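# Remove the curved support from beneath a block arch

## Task

Pull the curved wooden support (centering) out from beneath the arch so that the arch keeps standing and no block shifts from its position. Any number of the four arms may be used.

## Robot and tools

SETUP. Four identical i2rt Big YAM arms (arm1, arm2, arm3, arm4) stand around a shared work area. Each has six joints, a two-finger gripper and a wrist camera. There are also three fixed room cameras: cam_back, cam_front and cam_top. Base positions in the scene frame, in metres: arm1 at (0.650, -0.006, 0.794), arm2 at (0.000, 0.656, 0.746), arm3 at (-0.649, 0.006, 0.801), arm4 at (-0.003, -0.653, 0.754). Each base faces along its own +x: arm1 looks toward -x, arm3 toward +x, arm2 toward -y, arm4 toward +y. The table tops under the arms are at z=0.720. The hand reaches about 1.0 m from the joint1 axis.

FRAME. Every pose uses one scene frame with its origin on the floor and +z up. The "hand" point lies between the finger pads, about 1 cm behind the tips. The fingers point along the hand's +z axis and open and close along its y axis. hand_target is the pose the hand would have at the joint targets now being held. Printed positions get less reliable at long reach, and a hand often settles a centimetre or more away from where it was sent.

TOOL move. Each robot gets its own optional object, keyed arm1 to arm4. There is no combined list for all arms. A robot you omit receives nothing new. Inside a robot's object:
- joints: a dict by joint name of absolute targets. Joints are in radians, the gripper in metres. Ranges: joint1_rad -2.879 to 2.879 (base yaw, positive is counter-clockwise seen from above). joint2_rad 0 to 3.141 (shoulder; 0 has the upper arm pointing back, and increasing swings it up and then forward). joint3_rad 0 to 3.019 (elbow; 0 is fully folded). joint4_rad -1.692 to 1.57 (hand pitch, positive tilts the fingers up). joint5_rad -1.57 to 1.57 (sideways swing, positive toward the arm's right). joint6_rad -2.094 to 2.094 (roll, positive clockwise seen from behind the hand). gripper_m 0 to 0.093 (fingertip gap). The tolerances for "done" are ±0.045, 0.14, 0.09, 0.055, 0.03, 0.035 and 0.003.
- target: a list of seven numbers [x, y, z, qw, qx, qy, qz]. This is an absolute hand pose in the scene frame, in metres, with a wxyz quaternion, written the same way the "hand" line prints it. The hand travels along a straight line from its current hand_target toward this pose. If target is given, joints may contain only gripper_m, or the call is refused.
- speed: the top speed of that straight path, 0.002 to 0.5 m/s, 0.25 by default. Rotation is capped at twice this value in rad/s. It is only allowed together with target.
- min_time_s: 0.1 to 8 s, the shortest duration for this robot's joint motions. It never slows other robots.
- cameras (top level): a list of camera names, or ["all"]. If omitted, an action returns no images, while a call with no action returns all of them.
All motions in one call begin together. All hand paths in a call finish together, paced by the slowest, and each lasts between 0.5 and 10 s. Each control step clips the commanded pose to within 100 mm and 20 degrees of the measured hand, then solves damped IK, putting position ahead of orientation. Paths do not avoid obstacles or other arms. Hands lag behind, drift off the line and can overshoot the set speed, especially with the arm nearly straight. Any unknown key makes the call invalid. An out-of-range value gets the call refused, and then the rest of that reply's move, wait and finished_scene calls are skipped.

OTHER TOOLS. wait(seconds 0 to 10, optional cameras) lets the scene run with nothing new commanded. zoom_image(camera, region [x0,y0,x1,y1] in pixels, at most 504 by 504) enlarges part of that camera's newest image. finished_scene(scene) ends the current scene for good. Call nothing after it in the same reply, and only call it once the arch is standing without any help.

RESULTS. The "move" line reports, for each robot that was sent motion, either done or its worst status. The meanings: off_target means the joint came to rest short and may still be pushing. time_out means the joint keeps a nearby target and keeps pushing; on_its_own lists these, with "held at" giving the target, not the reading. To relax such a push, send the reported position. not_followed, "joint command not followed" and "pose unreachable" mean the collision check held the command back. The arm may keep trying until you send new targets. A robot marked "as last shown" was not commanded, and its unchanged lines are left out. Joint velocities are in rad/s (the gripper in m/s); "within noise" means the arm is still. Joint torques are total drive outputs that include gravity. They carry offsets and noise, and joints 3 and 4 wrap around at ±28 N m. Images can be slightly older than the state.

GRIPPER. When gripping at full force, the reading sits up to about 5 mm below the part's width (on some grippers up to 2 mm above). Closed on nothing, it reads 0 to 3 mm. To press at full force, command about 5 mm below the width at first contact. To release, send a value well above the reading. Each pad pushes roughly 50 to 64 N.

CAMERAS. The calibrations are in the OpenCV style. Room cameras may have shifted by up to about 2.3 degrees and 9 mm. Wrist cameras inherit errors from the joint readings.

CAUTIONS. Arms never stop on contact by themselves and can push hard. Avoid pressing one arm against another, and never close a gripper on another robot's fingers. The collision check can react too late. Sustained pushing, holding loads or keeping an arm stretched heats the motors. A MOTOR HOT line warns at 85 °C. At 100 °C the arm goes limp and falls for 30 to 60 s, with its keys reading limit_stop_at_motor_heat, after which the targets must be sent again. Objects may get brief random pushes. Do not knock anything out of the work area, drop parts, release them while they are moving, or slam into fixed or heavy objects. Slide the support out gently so the arch blocks are not disturbed.

Each tool is called after ">>>" as name([rows], argument=value, ...), one row to a line, values as JSON.

## Session

>>> move()

Scene clock: 0.00 s.
Joint torques (N m): no reading
Motor temperatures (°C): arm1=[38 34 37 30 33 32 34] | arm2=[37 32 31 34 36 30 31] | arm3=[30 39 35 33 32 33 37] | arm4=[33 33 32 36 36 28 38]
Heat: arm1: hottest joint1_rad 38 °C; arm2: hottest joint1_rad 37 °C; arm3: hottest joint2_rad 39 °C; arm4: hottest gripper 38 °C.
Joint velocities: within noise
arm1.joint_positions: joint1_rad=-0.338 joint2_rad=+0.579 joint3_rad=+1.357 joint4_rad=-1.551 joint5_rad=-0.092 joint6_rad=+0.681 gripper_m=+0.09396
arm1.joint_status: not commanded
arm1.hand: x=+0.4682 y=+0.0429 z=+1.2854 quat_wxyz=(+0.101, +0.807, -0.442, -0.380) (m; scene frame)
arm1.hand_target: x=+0.4697 y=+0.0423 z=+1.2939 quat_wxyz=(+0.102, +0.803, -0.439, -0.390) (m; scene frame)
arm1.hand_status: not commanded
arm2.joint_positions: joint1_rad=-0.491 joint2_rad=+0.571 joint3_rad=+1.396 joint4_rad=-1.145 joint5_rad=+0.158 joint6_rad=+0.378 gripper_m=+0.09396
arm2.joint_status: not commanded
arm2.hand: x=-0.1424 y=+0.4717 z=+1.3418 quat_wxyz=(-0.330, -0.780, -0.216, +0.486) (m; scene frame)
arm2.hand_target: x=-0.1404 y=+0.4751 z=+1.3501 quat_wxyz=(-0.336, -0.774, -0.213, +0.492) (m; scene frame)
arm2.hand_status: not commanded
arm3.joint_positions: joint1_rad=-0.617 joint2_rad=+0.648 joint3_rad=+1.424 joint4_rad=-1.441 joint5_rad=-0.053 joint6_rad=+0.679 gripper_m=+0.09396
arm3.joint_status: not commanded
arm3.hand: x=-0.4492 y=-0.1083 z=+1.3285 quat_wxyz=(-0.435, -0.518, -0.735, -0.041) (m; scene frame)
arm3.hand_target: x=-0.4509 y=-0.1071 z=+1.3401 quat_wxyz=(-0.447, -0.514, -0.731, -0.042) (m; scene frame)
arm3.hand_status: not commanded
arm4.joint_positions: joint1_rad=-0.377 joint2_rad=+0.615 joint3_rad=+1.493 joint4_rad=-1.274 joint5_rad=+0.157 joint6_rad=-0.616 gripper_m=+0.09396
arm4.joint_status: not commanded
arm4.hand: x=+0.0978 y=-0.4603 z=+1.3602 quat_wxyz=(-0.554, +0.623, -0.545, -0.090) (m; scene frame)
arm4.hand_target: x=+0.0963 y=-0.4637 z=+1.3683 quat_wxyz=(-0.562, +0.618, -0.542, -0.093) (m; scene frame)
arm4.hand_status: not commanded
pictures: arm1_cam_wrist, arm2_cam_wrist, arm3_cam_wrist, arm4_cam_wrist, cam_back, cam_front, cam_top

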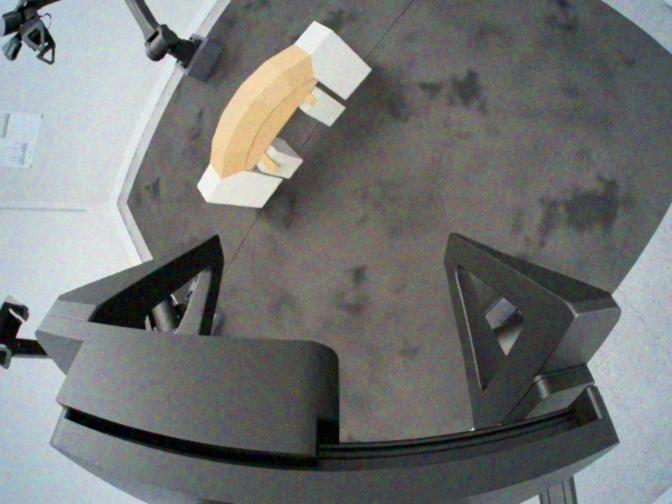

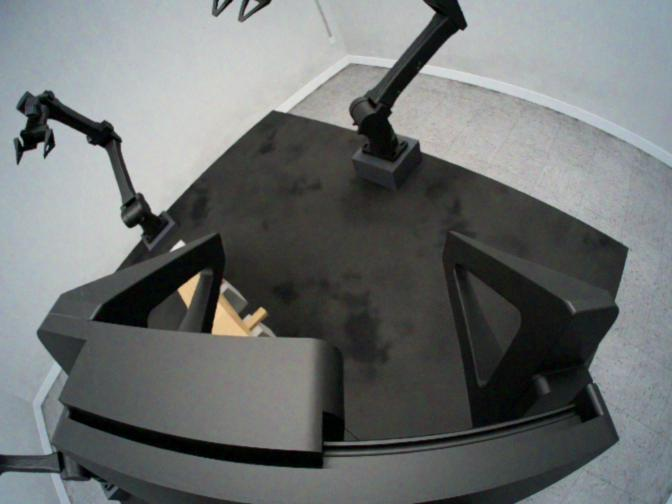

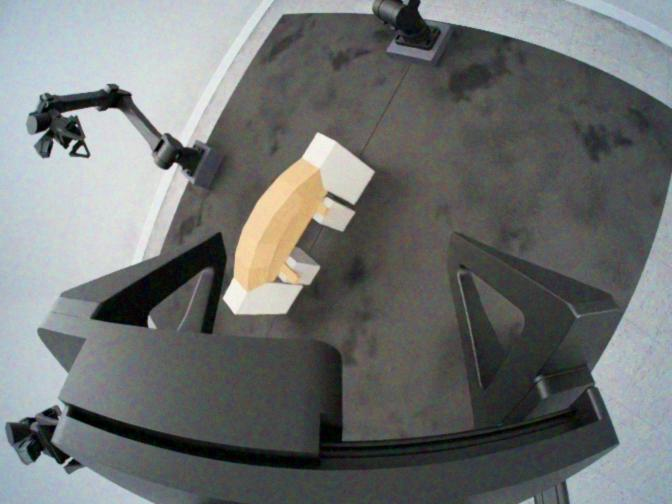

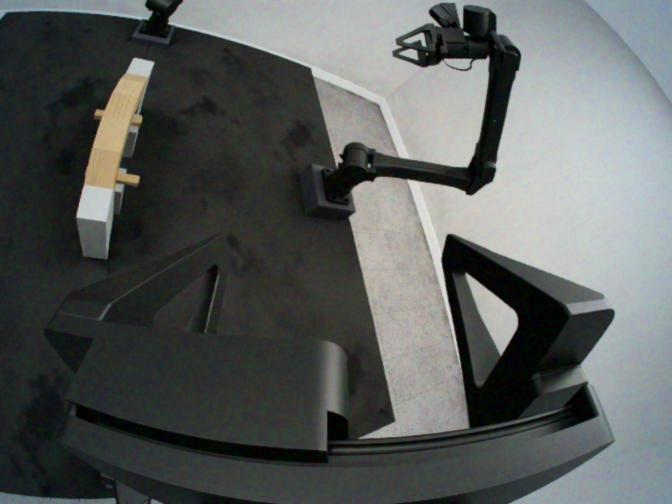

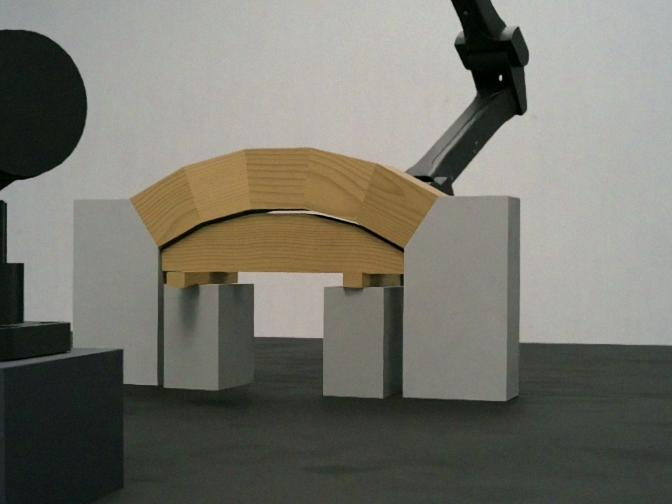

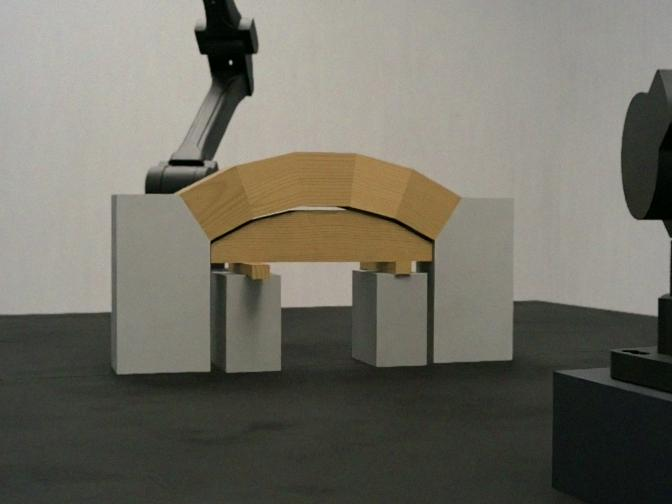

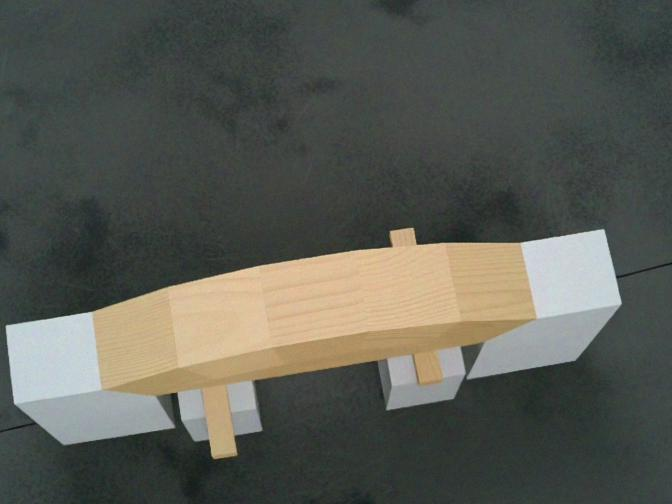

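>>> zoom_image(camera="cam_back", region=[140, 200, 440, 400])

>>> zoom_image(camera="cam_front", region=[190, 180, 460, 380])

>>> zoom_image(camera="cam_top", region=[150, 210, 500, 470])

Scaled by 1.680 from the camera's 672x504 image, which has a finer 960x720 frame.

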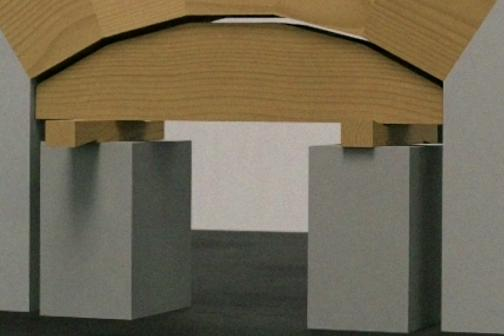

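Scaled by 1.867 from the camera's 672x504 image, which has a finer 960x720 frame.

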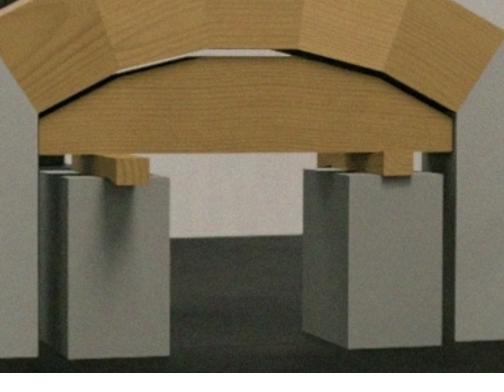

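Scaled by 1.440 from the camera's 672x504 image, which has a finer 960x720 frame.

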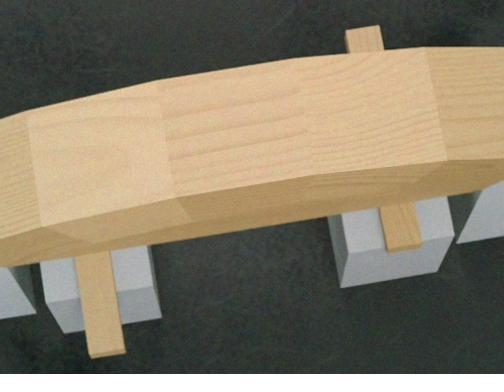

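>>> move(arm3={"target":[-0.23,0.112,0.88,0.7061,0.0382,0.7061,-0.0382],"joints":{"gripper_m":0.06}}, arm1={"target":[0.25,-0.113,0.88,0.0382,-0.7061,0.0382,0.7061],"joints":{"gripper_m":0.06}}, cameras=["arm1_cam_wrist","arm3_cam_wrist","cam_back","cam_front"])

Scene clock: 8.63 s.
Joint torques (N m): arm1=[-1.67 -6.18 1.72 3.4 -0.09 -0.24] | arm2=[1.2 3.72 9.55 2.4 0.1 -0.02] | arm3=[-0.73 -8 2.78 2.17 -0.01 -0.05] | arm4=[-0.91 4.01 8.36 2.33 0.08 0.09]
Motor temperatures (°C): arm1=[38 34 38 30 33 32 34] | arm2=[36 32 32 34 36 29 31] | arm3=[30 39 38 33 32 33 37] | arm4=[33 33 33 36 36 28 38]
Heat: arm1: hottest joint1_rad 38 °C; arm2: hottest joint1_rad 36 °C; arm3: hottest joint2_rad 39 °C; arm4: hottest gripper 38 °C.
move: arm1 done; arm3 off_target
Joint velocities: within noise
arm1.joint_positions: joint1_rad=+0.545 joint2_rad=+1.851 joint3_rad=+0.253 joint4_rad=+1.562 joint5_rad=+0.617 joint6_rad=+0.031 gripper_m=+0.06011
arm1.joint_status: all done
arm1.hand: x=+0.2557 y=-0.1165 z=+0.8805 quat_wxyz=(-0.033, +0.715, -0.036, -0.697) (m; scene frame)
arm1.hand_target: x=+0.2500 y=-0.1130 z=+0.8802 quat_wxyz=(-0.039, +0.710, -0.039, -0.702) (m; scene frame)
arm1.hand_status: done (0.007 m and 1.6 deg from the pose sent, 0.486 m and 63.4 deg at the start; a joint's target at an end of its range on 23 of 111 steps)
arm2, arm4: as last shown
arm3.joint_positions: joint1_rad=+0.440 joint2_rad=+1.868 joint3_rad=+0.294 joint4_rad=+1.536 joint5_rad=+0.586 joint6_rad=+0.029 gripper_m=+0.06009
arm3.joint_status: all done
arm3.hand: x=-0.2352 y=+0.1117 z=+0.8794 quat_wxyz=(-0.692, -0.039, -0.720, +0.038) (m; scene frame)
arm3.hand_target: x=-0.2300 y=+0.1120 z=+0.8803 quat_wxyz=(-0.698, -0.040, -0.714, +0.039) (m; scene frame)
arm3.hand_status: off_target (0.005 m and 2.2 deg from the pose sent, 0.546 m and 64.7 deg at the start; a joint's target at an end of its range on 29 of 111 steps)
pictures: arm1_cam_wrist, arm3_cam_wrist, cam_back, cam_front
camera_calibration:
arm1_cam_wrist: T_world_to_cam=[[0.111185, 0.993799, -0.00119443, 0.0872381], [0.597442, -0.0678016, -0.799041, 0.545999], [-0.794167, 0.0881281, -0.601275, 0.870558], [0, 0, 0, 1]] pos_world=[0.355467, -0.126398, 0.959825]
arm3_cam_wrist: T_world_to_cam=[[-0.0948045, -0.99548, -0.00568307, 0.0947596], [-0.636252, 0.0649821, -0.76874, 0.521056], [0.765634, -0.0692642, -0.639536, 0.877981], [0, 0, 0, 1]] pos_world=[-0.331707, 0.121285, 0.962596]

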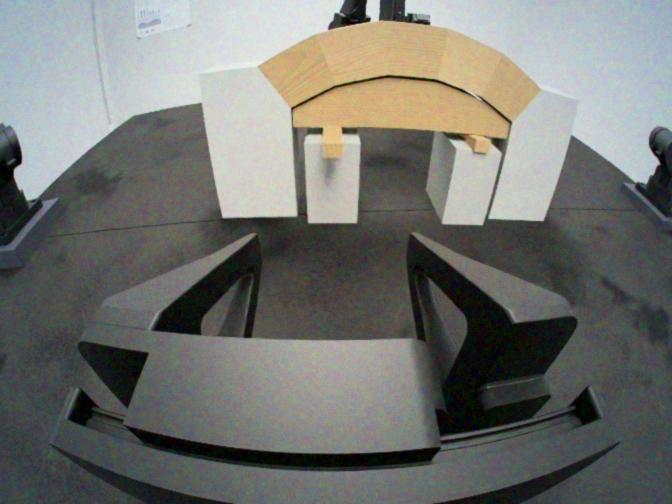

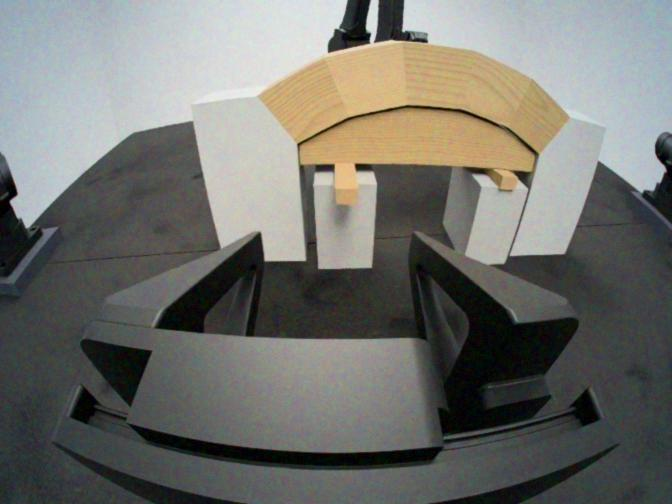

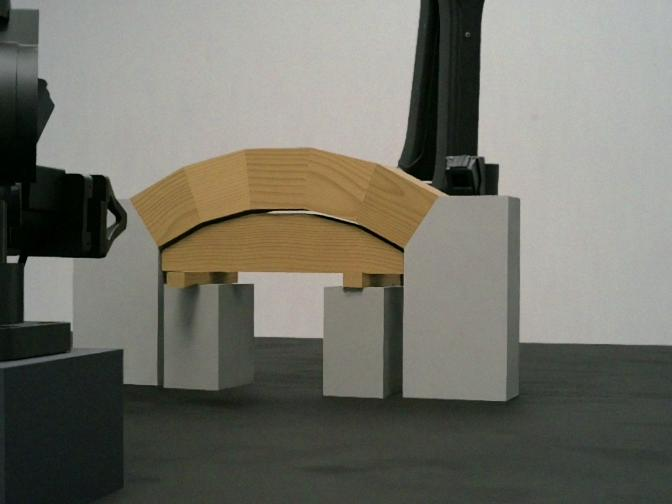

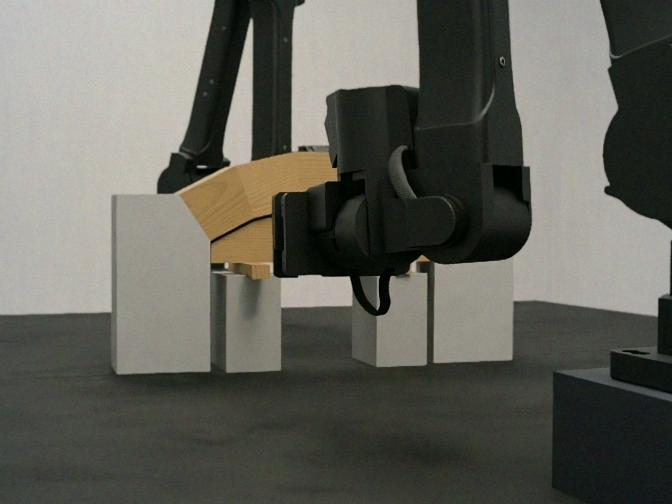

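>>> move(arm3={"target":[-0.15,0.0956,0.84,0.7061,0.0382,0.7061,-0.0382],"speed":0.15,"joints":{"gripper_m":0.06}}, arm1={"target":[0.14,-0.103,0.84,0.0382,-0.7061,0.0382,0.7061],"speed":0.15,"joints":{"gripper_m":0.06}}, cameras=["arm1_cam_wrist","arm3_cam_wrist","cam_back","cam_front","cam_top"])

Scene clock: 12.07 s.
Joint torques (N m): arm1=[-1.61 -9.76 2.71 1.54 -0.15 -0.23] | arm2=[1.08 3.66 9.54 2.47 0.11 -0.02] | arm3=[-0.5 -10.7 2.97 2.22 -0.04 -0.05] | arm4=[-0.91 4.54 8.09 2.33 0.06 0.09]
Motor temperatures (°C): arm1=[38 34 38 30 32 32 34] | arm2=[36 32 32 34 36 29 30] | arm3=[30 39 37 33 32 33 37] | arm4=[33 33 33 36 36 28 38]
Heat: arm1: hottest joint1_rad 38 °C; arm2: hottest joint1_rad 36 °C; arm3: hottest joint2_rad 39 °C; arm4: hottest gripper 38 °C.
move: arm1 off_target; arm3 done
Joint velocities: within noise
arm1.joint_positions: joint1_rad=+0.369 joint2_rad=+2.054 joint3_rad=+0.534 joint4_rad=+1.539 joint5_rad=+0.441 joint6_rad=+0.022 gripper_m=+0.06011
arm1.joint_status: all done
arm1.hand: x=+0.1464 y=-0.1077 z=+0.8528 quat_wxyz=(-0.027, +0.698, -0.042, -0.715) (m; scene frame)
arm1.hand_target: x=+0.1406 y=-0.1029 z=+0.8402 quat_wxyz=(-0.038, +0.706, -0.038, -0.706) (m; scene frame)
arm1.hand_status: off_target (0.015 m and 1.9 deg from the pose sent, 0.123 m and 1.6 deg at the start)
arm2, arm4: as last shown
arm3.joint_positions: joint1_rad=+0.292 joint2_rad=+2.063 joint3_rad=+0.503 joint4_rad=+1.536 joint5_rad=+0.436 joint6_rad=+0.021 gripper_m=+0.06009
arm3.joint_status: all done
arm3.hand: x=-0.1551 y=+0.0976 z=+0.8413 quat_wxyz=(-0.696, -0.039, -0.716, +0.035) (m; scene frame)
arm3.hand_target: x=-0.1500 y=+0.0956 z=+0.8402 quat_wxyz=(-0.701, -0.039, -0.711, +0.039) (m; scene frame)
arm3.hand_status: done (0.006 m and 1.6 deg from the pose sent, 0.095 m and 2.2 deg at the start; a joint's target at an end of its range on 42 of 43 steps)
pictures: arm1_cam_wrist, arm3_cam_wrist, cam_back, cam_front, cam_top
camera_calibration:
arm1_cam_wrist: T_world_to_cam=[[0.110443, 0.993636, -0.0221426, 0.108569], [0.556976, -0.080329, -0.826635, 0.617872], [-0.823153, 0.0789628, -0.562303, 0.736347], [0, 0, 0, 1]] pos_world=[0.249995, -0.116389, 0.927209]
arm3_cam_wrist: T_world_to_cam=[[-0.0911406, -0.995801, -0.00856589, 0.0911227], [-0.628282, 0.0641728, -0.775335, 0.550502], [0.772629, -0.0652827, -0.631492, 0.785254], [0, 0, 0, 1]] pos_world=[-0.252535, 0.106676, 0.923486]

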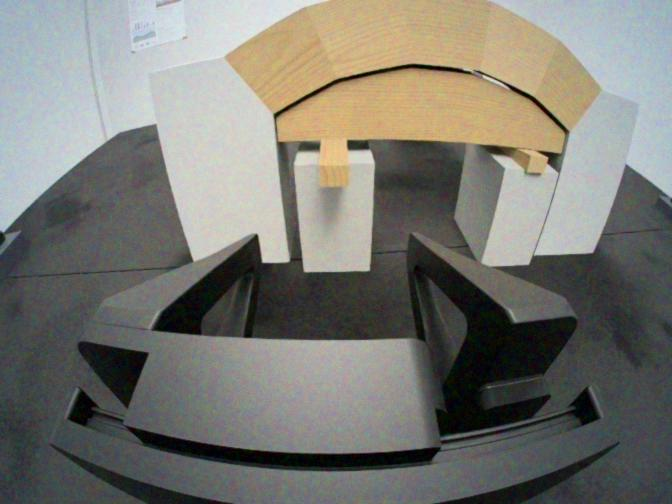

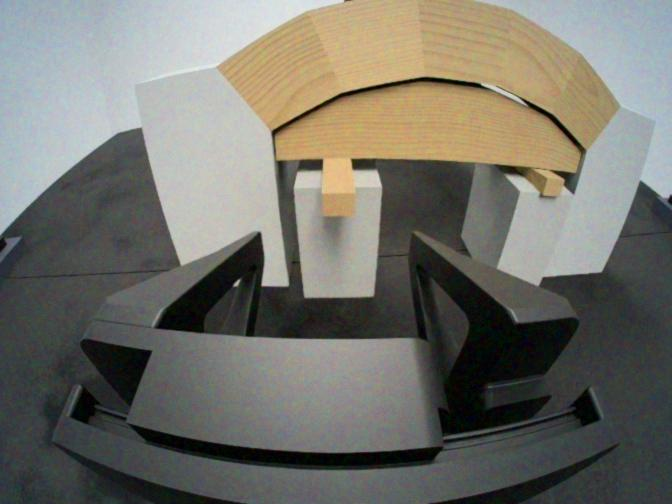

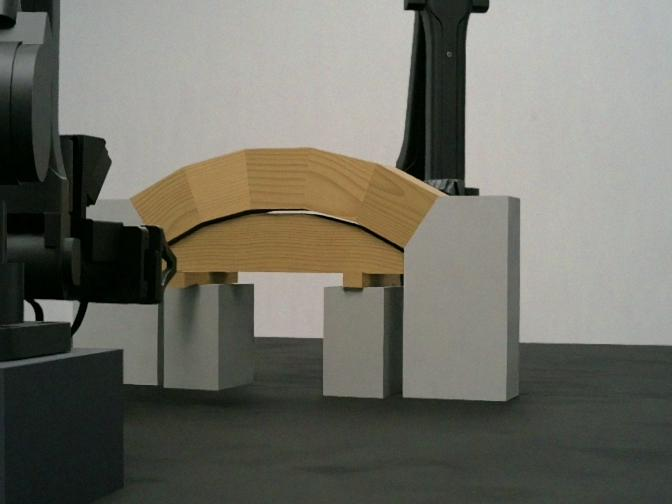

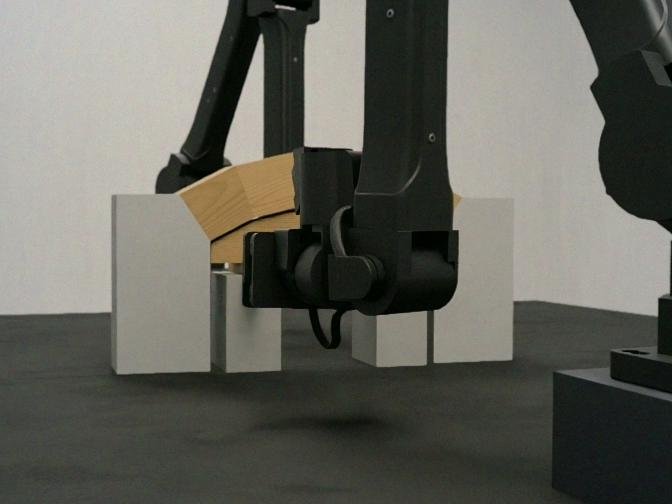

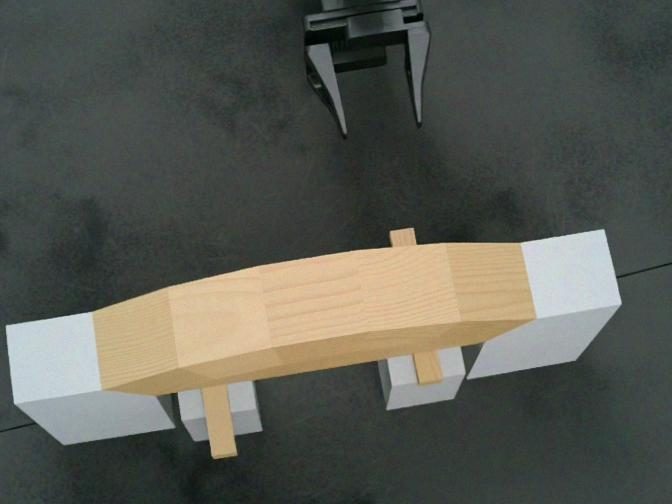

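>>> zoom_image(camera="cam_back", region=[80, 200, 260, 320])

>>> zoom_image(camera="arm3_cam_wrist", region=[240, 130, 440, 270])

>>> zoom_image(camera="arm1_cam_wrist", region=[240, 130, 440, 270])

Scaled by 2.800 from the camera's 672x504 image, which has a finer 960x720 frame.

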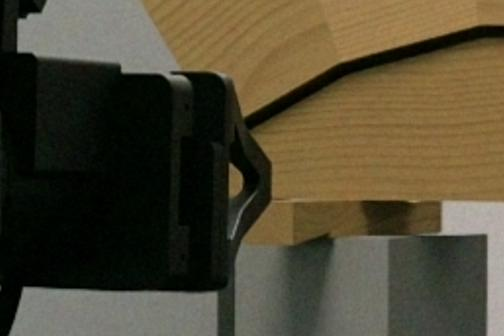

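Scaled by 2.520 from the camera's 672x504 image, which has a finer 960x720 frame.

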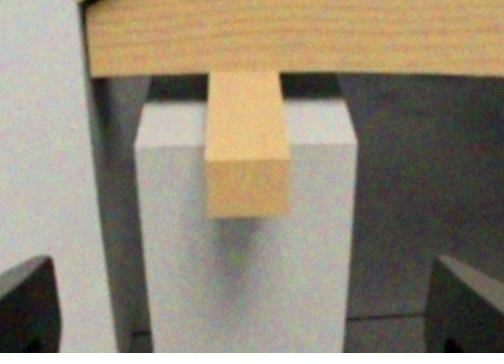

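Scaled by 2.520 from the camera's 672x504 image, which has a finer 960x720 frame.

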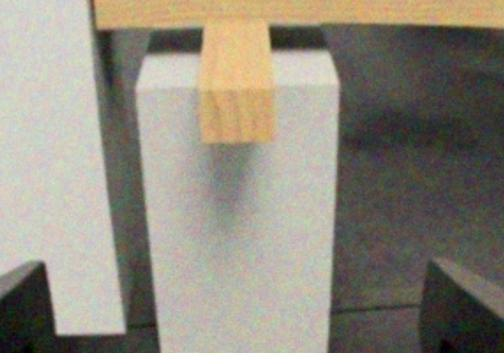

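>>> move(arm3={"target":[-0.115,0.0895,0.829,0.7061,0.0382,0.7061,-0.0382],"speed":0.1,"joints":{"gripper_m":0.05}}, arm1={"target":[0.09,-0.098,0.83,0.0382,-0.7061,0.0382,0.7061],"speed":0.1,"joints":{"gripper_m":0.05}}, cameras=["arm1_cam_wrist","arm3_cam_wrist","cam_back","cam_front","cam_top"])

>>> zoom_image(camera="cam_back", region=[80, 200, 260, 320])

>>> zoom_image(camera="cam_front", region=[180, 200, 360, 320])

Scene clock: 15.47 s.
Joint torques (N m): arm1=[-1.44 -11.34 3.44 1.54 -0.11 -0.22] | arm2=[1.26 3.78 9.52 2.45 0.11 -0.03] | arm3=[-1.49 -11.69 3.59 1.22 -0.03 -0.05] | arm4=[-1.49 4.42 8.32 2.26 0.05 0.05]
Motor temperatures (°C): arm1=[38 34 37 30 32 32 34] | arm2=[36 32 33 34 35 29 30] | arm3=[30 40 37 33 32 33 37] | arm4=[33 33 33 36 36 28 38]
Heat: arm1: hottest joint1_rad 38 °C; arm2: hottest joint1_rad 36 °C; arm3: hottest joint2_rad 40 °C; arm4: hottest gripper 38 °C.
move: arm1 off_target; arm3 done
Joint velocities: within noise
arm1.joint_positions: joint1_rad=+0.318 joint2_rad=+2.102 joint3_rad=+0.664 joint4_rad=+1.457 joint5_rad=+0.389 joint6_rad=+0.022 gripper_m=+0.05011
arm1.joint_status: all done
arm1.hand: x=+0.0974 y=-0.1037 z=+0.8440 quat_wxyz=(-0.027, +0.698, -0.041, -0.715) (m; scene frame)
arm1.hand_target: x=+0.0907 y=-0.0979 z=+0.8303 quat_wxyz=(-0.038, +0.706, -0.038, -0.706) (m; scene frame)
arm1.hand_status: off_target (0.017 m and 1.9 deg from the pose sent, 0.062 m and 1.9 deg at the start)
arm2, arm4: as last shown
arm3.joint_positions: joint1_rad=+0.249 joint2_rad=+2.119 joint3_rad=+0.598 joint4_rad=+1.536 joint5_rad=+0.389 joint6_rad=+0.016 gripper_m=+0.05009
arm3.joint_status: all done
arm3.hand: x=-0.1206 y=+0.0928 z=+0.8366 quat_wxyz=(-0.709, -0.041, -0.703, +0.031) (m; scene frame)
arm3.hand_target: x=-0.1153 y=+0.0896 z=+0.8291 quat_wxyz=(-0.706, -0.038, -0.706, +0.038) (m; scene frame)
arm3.hand_status: done (0.010 m and 1.0 deg from the pose sent, 0.043 m and 1.6 deg at the start)
pictures: arm1_cam_wrist, arm3_cam_wrist, cam_back, cam_front, cam_top
camera_calibration:
arm1_cam_wrist: T_world_to_cam=[[0.10974, 0.993748, -0.0205317, 0.108586], [0.55736, -0.0786266, -0.826539, 0.638312], [-0.822986, 0.079261, -0.562504, 0.690998], [0, 0, 0, 1]] pos_world=[0.200996, -0.112488, 0.918508]
arm3_cam_wrist: T_world_to_cam=[[-0.0873837, -0.996004, -0.0184254, 0.0982076], [-0.600134, 0.0673973, -0.797055, 0.590102], [0.795112, -0.0585919, -0.603625, 0.73406], [0, 0, 0, 1]] pos_world=[-0.220938, 0.101054, 0.915251]

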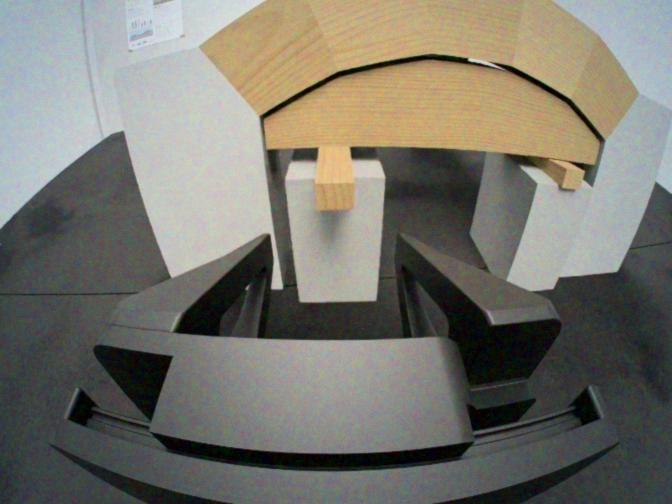

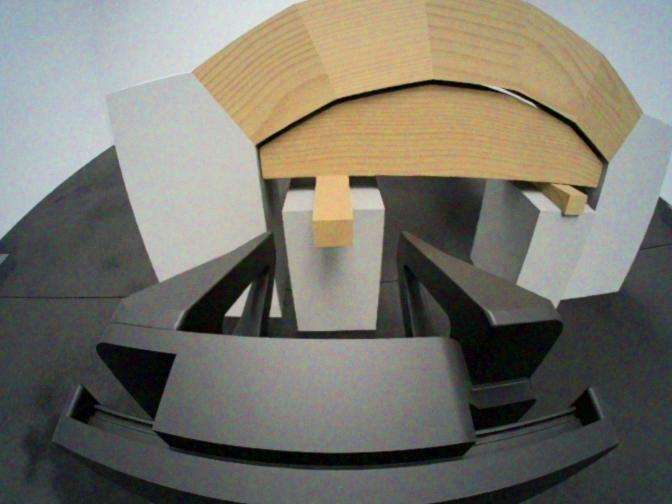

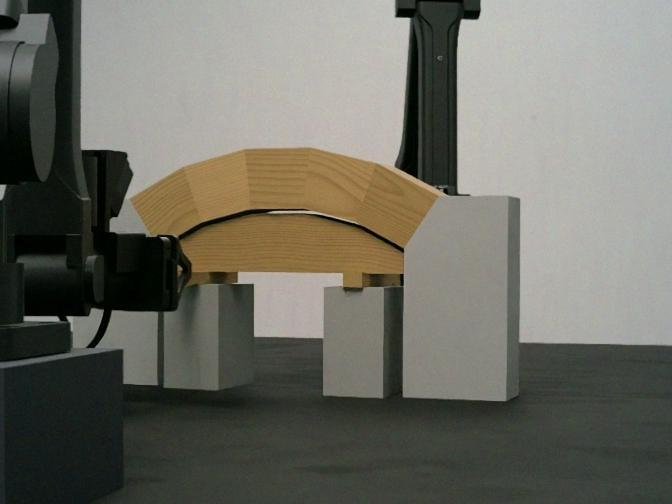

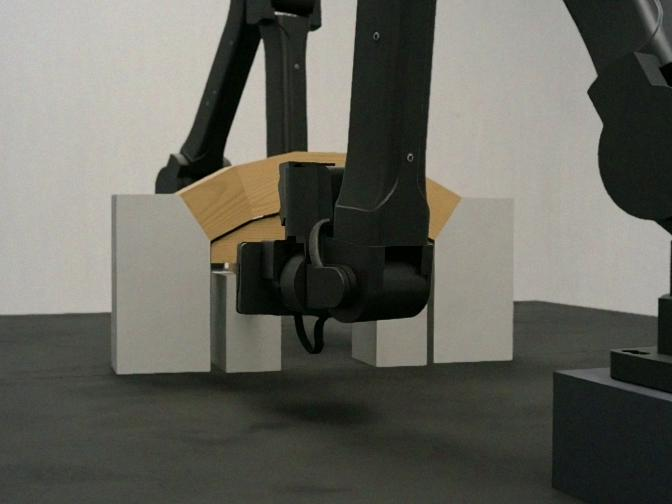

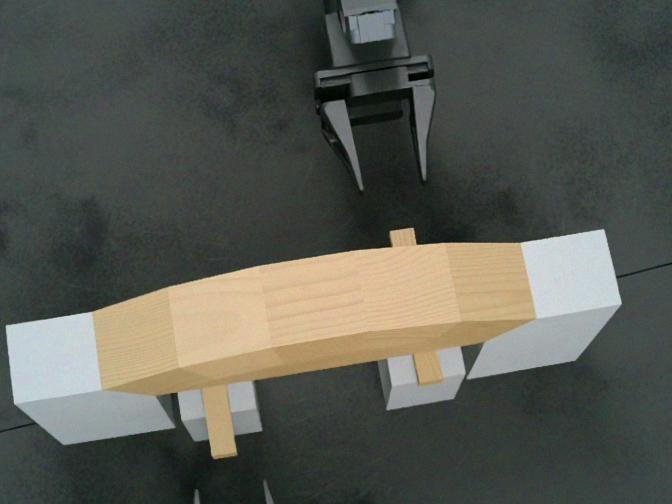

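Scaled by 2.800 from the camera's 672x504 image, which has a finer 960x720 frame.

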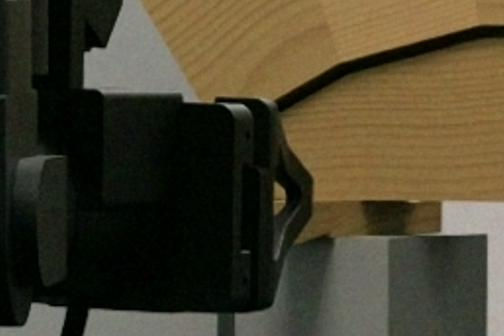

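Scaled by 2.800 from the camera's 672x504 image, which has a finer 960x720 frame.

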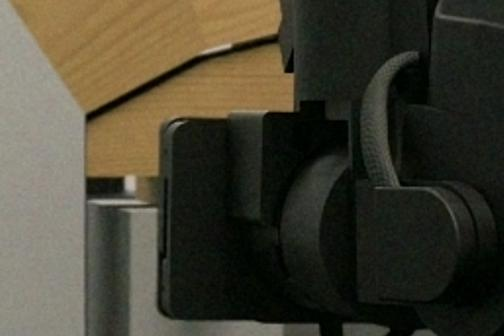

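>>> move(arm3={"target":[-0.078,0.0866,0.822,0.7061,0.0382,0.7061,-0.0382],"speed":0.08,"joints":{"gripper_m":0.05}}, arm1={"target":[0.039,-0.0925,0.828,0.0382,-0.7061,0.0382,0.7061],"speed":0.08,"joints":{"gripper_m":0.05}}, cameras=["arm1_cam_wrist","arm3_cam_wrist","cam_back","cam_top"])

>>> zoom_image(camera="cam_back", region=[80, 200, 260, 320])

>>> zoom_image(camera="cam_top", region=[160, 200, 460, 500])

Scene clock: 17.37 s.
Joint torques (N m): arm1=[-1.67 -12.45 4.62 1.52 -0.12 -0.23] | arm2=[0.91 3.84 9.55 2.48 0.1 -0.02] | arm3=[-1.08 -13.04 4.52 1.02 -0.03 -0.04] | arm4=[-0.56 4.42 8.28 2.47 0.05 0.08]
Motor temperatures (°C): arm1=[38 34 37 30 32 32 34] | arm2=[36 32 33 34 35 29 30] | arm3=[30 40 37 33 32 33 37] | arm4=[33 33 33 36 36 28 38]
Heat: arm1: hottest joint1_rad 38 °C; arm2: hottest joint1_rad 36 °C; arm3: hottest joint2_rad 40 °C; arm4: hottest gripper 38 °C.
move: arm1 off_target; arm3 off_target
Joint velocities: within noise
arm1.joint_positions: joint1_rad=+0.275 joint2_rad=+2.134 joint3_rad=+0.794 joint4_rad=+1.356 joint5_rad=+0.347 joint6_rad=+0.021 gripper_m=+0.05011
arm1.joint_status: all done
arm1.hand: x=+0.0481 y=-0.0990 z=+0.8421 quat_wxyz=(-0.028, +0.699, -0.040, -0.714) (m; scene frame)
arm1.hand_target: x=+0.0399 y=-0.0925 z=+0.8282 quat_wxyz=(-0.038, +0.706, -0.038, -0.706) (m; scene frame)
arm1.hand_status: off_target (0.018 m and 1.7 deg from the pose sent, 0.062 m and 1.8 deg at the start)
arm2, arm4: as last shown
arm3.joint_positions: joint1_rad=+0.217 joint2_rad=+2.151 joint3_rad=+0.695 joint4_rad=+1.475 joint5_rad=+0.357 joint6_rad=+0.016 gripper_m=+0.05009
arm3.joint_status: all done
arm3.hand: x=-0.0847 y=+0.0902 z=+0.8313 quat_wxyz=(-0.710, -0.041, -0.702, +0.031) (m; scene frame)
arm3.hand_target: x=-0.0784 y=+0.0865 z=+0.8221 quat_wxyz=(-0.706, -0.038, -0.706, +0.038) (m; scene frame)
arm3.hand_status: off_target (0.012 m and 1.1 deg from the pose sent, 0.045 m and 1.0 deg at the start)
pictures: arm1_cam_wrist, arm3_cam_wrist, cam_back, cam_top
camera_calibration:
arm1_cam_wrist: T_world_to_cam=[[0.109798, 0.993786, -0.0182928, 0.107367], [0.559703, -0.0770264, -0.825106, 0.663423], [-0.821387, 0.0803563, -0.564682, 0.650731], [0, 0, 0, 1]] pos_world=[0.151394, -0.107889, 0.916814]
arm3_cam_wrist: T_world_to_cam=[[-0.0872667, -0.995995, -0.019457, 0.0994714], [-0.596553, 0.0678909, -0.799697, 0.610053], [0.797815, -0.0581798, -0.600088, 0.699486], [0, 0, 0, 1]] pos_world=[-0.185452, 0.098352, 0.909546]

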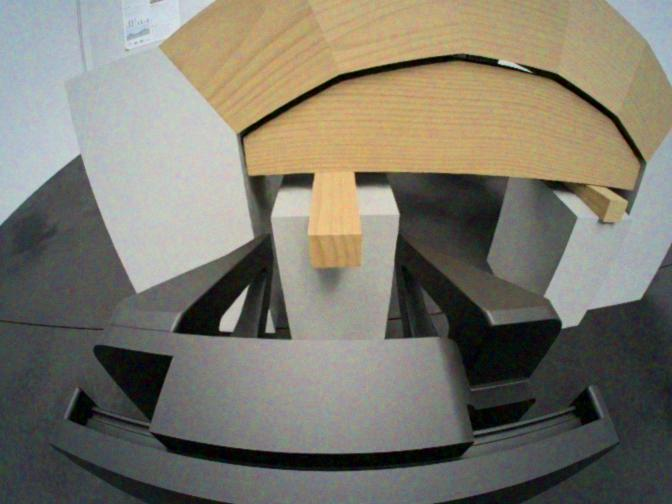

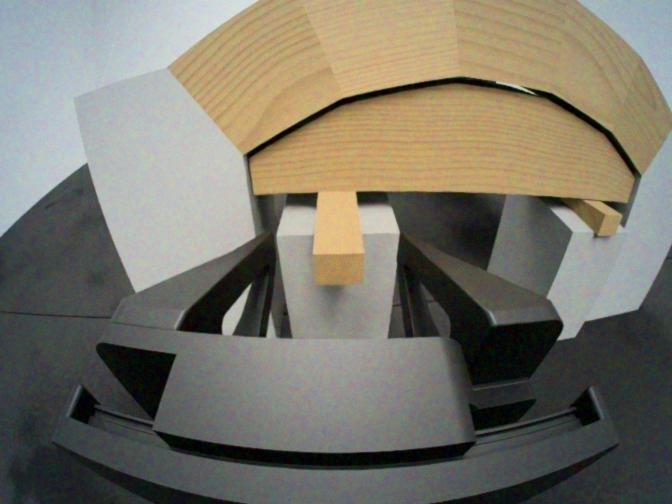

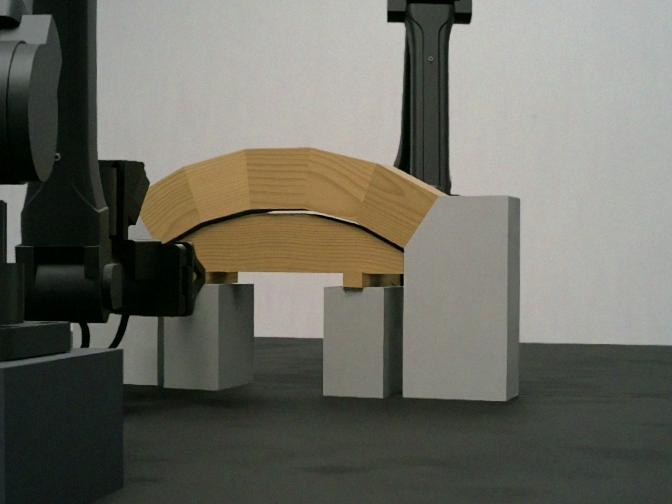

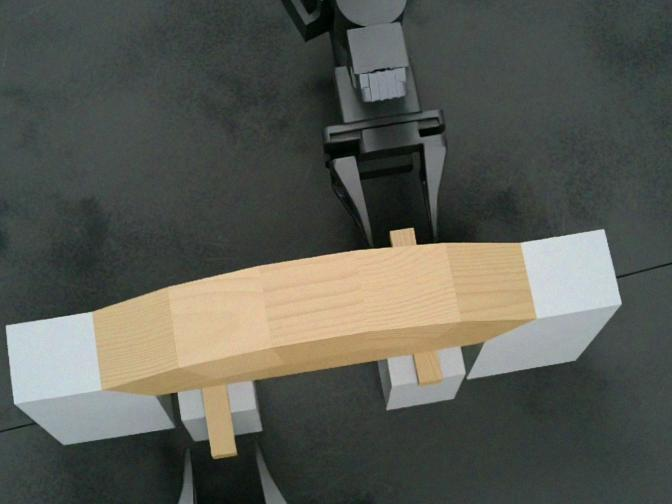

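Scaled by 2.800 from the camera's 672x504 image, which has a finer 960x720 frame.

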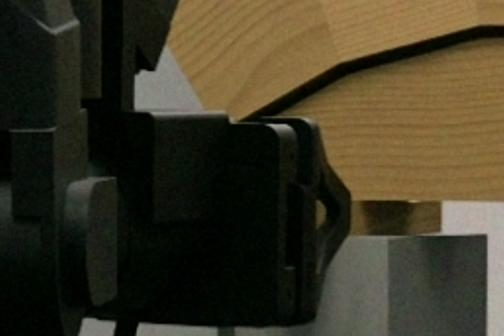

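Scaled by 1.680 from the camera's 672x504 image, which has a finer 960x720 frame.

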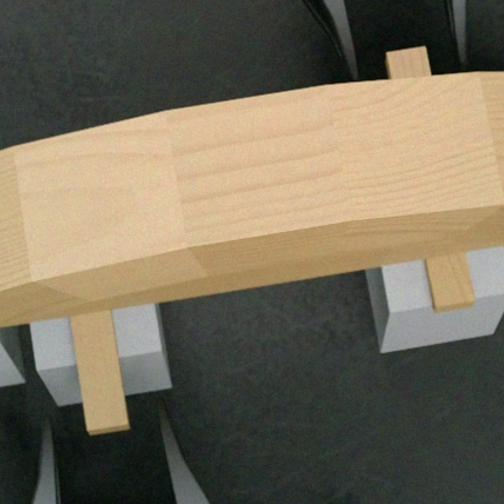

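>>> move(arm3={"joints":{"gripper_m":0.013}}, arm1={"joints":{"gripper_m":0.013}}, cameras=["arm1_cam_wrist","arm3_cam_wrist","cam_back"])

Scene clock: 18.43 s.
Joint torques (N m): arm1=[-1.61 -12.63 4.55 1.65 -0.12 -0.2] | arm2=[1.44 3.72 9.5 2.45 0.11 -0.03] | arm3=[-1.08 -12.86 4.53 0.9 -0.02 -0.04] | arm4=[-1.08 4.78 8.2 2.24 0.05 0.05]
Motor temperatures (°C): arm1=[38 34 37 30 32 32 34] | arm2=[36 32 33 34 35 29 30] | arm3=[30 40 37 33 32 33 37] | arm4=[33 33 33 36 36 28 38]
Heat: arm1: hottest joint1_rad 38 °C; arm2: hottest joint1_rad 36 °C; arm3: hottest joint2_rad 40 °C; arm4: hottest gripper 38 °C.
move: arm1 off_target; arm3 off_target
Joint velocities: within noise
arm1.joint_positions: joint1_rad=+0.275 joint2_rad=+2.134 joint3_rad=+0.795 joint4_rad=+1.356 joint5_rad=+0.347 joint6_rad=+0.018 gripper_m=+0.01733
arm1.joint_status: gripper_m off_target (ended at +0.01736, target +0.01300)
arm1.hand: x=+0.0479 y=-0.0990 z=+0.8421 quat_wxyz=(-0.029, +0.699, -0.039, -0.714) (m; scene frame)
arm1.hand_target: x=+0.0399 y=-0.0924 z=+0.8282 quat_wxyz=(-0.038, +0.706, -0.038, -0.706) (m; scene frame)
arm1.hand_status: not commanded
arm2, arm4: as last shown
arm3.joint_positions: joint1_rad=+0.217 joint2_rad=+2.151 joint3_rad=+0.695 joint4_rad=+1.475 joint5_rad=+0.357 joint6_rad=+0.013 gripper_m=+0.01741
arm3.joint_status: gripper_m off_target (ended at +0.01744, target +0.01300)
arm3.hand: x=-0.0847 y=+0.0902 z=+0.8313 quat_wxyz=(-0.710, -0.040, -0.702, +0.032) (m; scene frame)
arm3.hand_target: x=-0.0784 y=+0.0865 z=+0.8221 quat_wxyz=(-0.706, -0.038, -0.706, +0.038) (m; scene frame)
arm3.hand_status: not commanded
pictures: arm1_cam_wrist, arm3_cam_wrist, cam_back
camera_calibration:
arm1_cam_wrist: T_world_to_cam=[[0.109788, 0.993832, -0.015623, 0.105149], [0.55988, -0.0748214, -0.825189, 0.663888], [-0.821268, 0.0818486, -0.564641, 0.650745], [0, 0, 0, 1]] pos_world=[0.151194, -0.10809, 0.916913]
arm3_cam_wrist: T_world_to_cam=[[-0.087274, -0.996042, -0.0168674, 0.0973349], [-0.59672, 0.0658283, -0.799745, 0.610317], [0.797689, -0.0597318, -0.600103, 0.699563], [0, 0, 0, 1]] pos_world=[-0.185351, 0.0985596, 0.909549]

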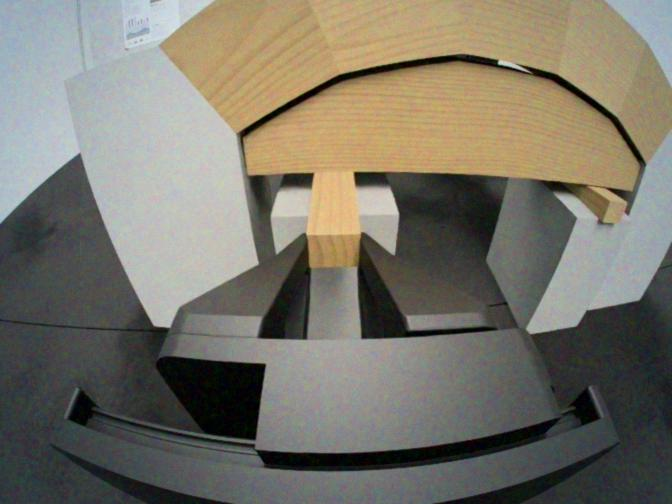

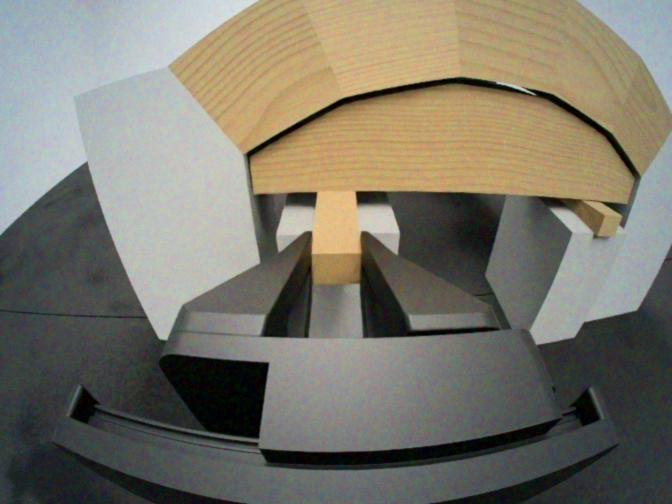

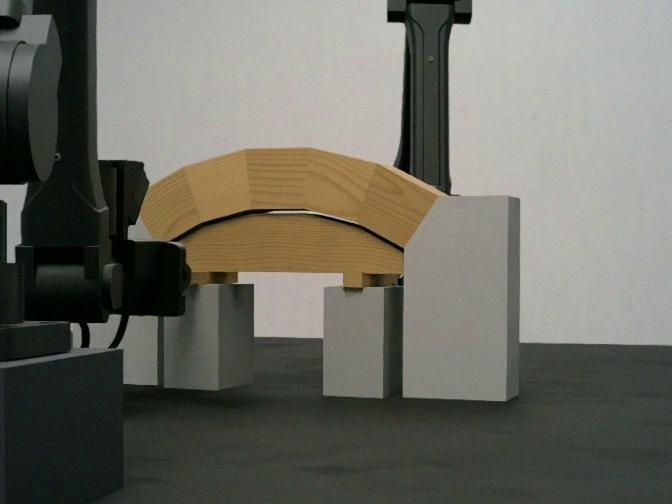

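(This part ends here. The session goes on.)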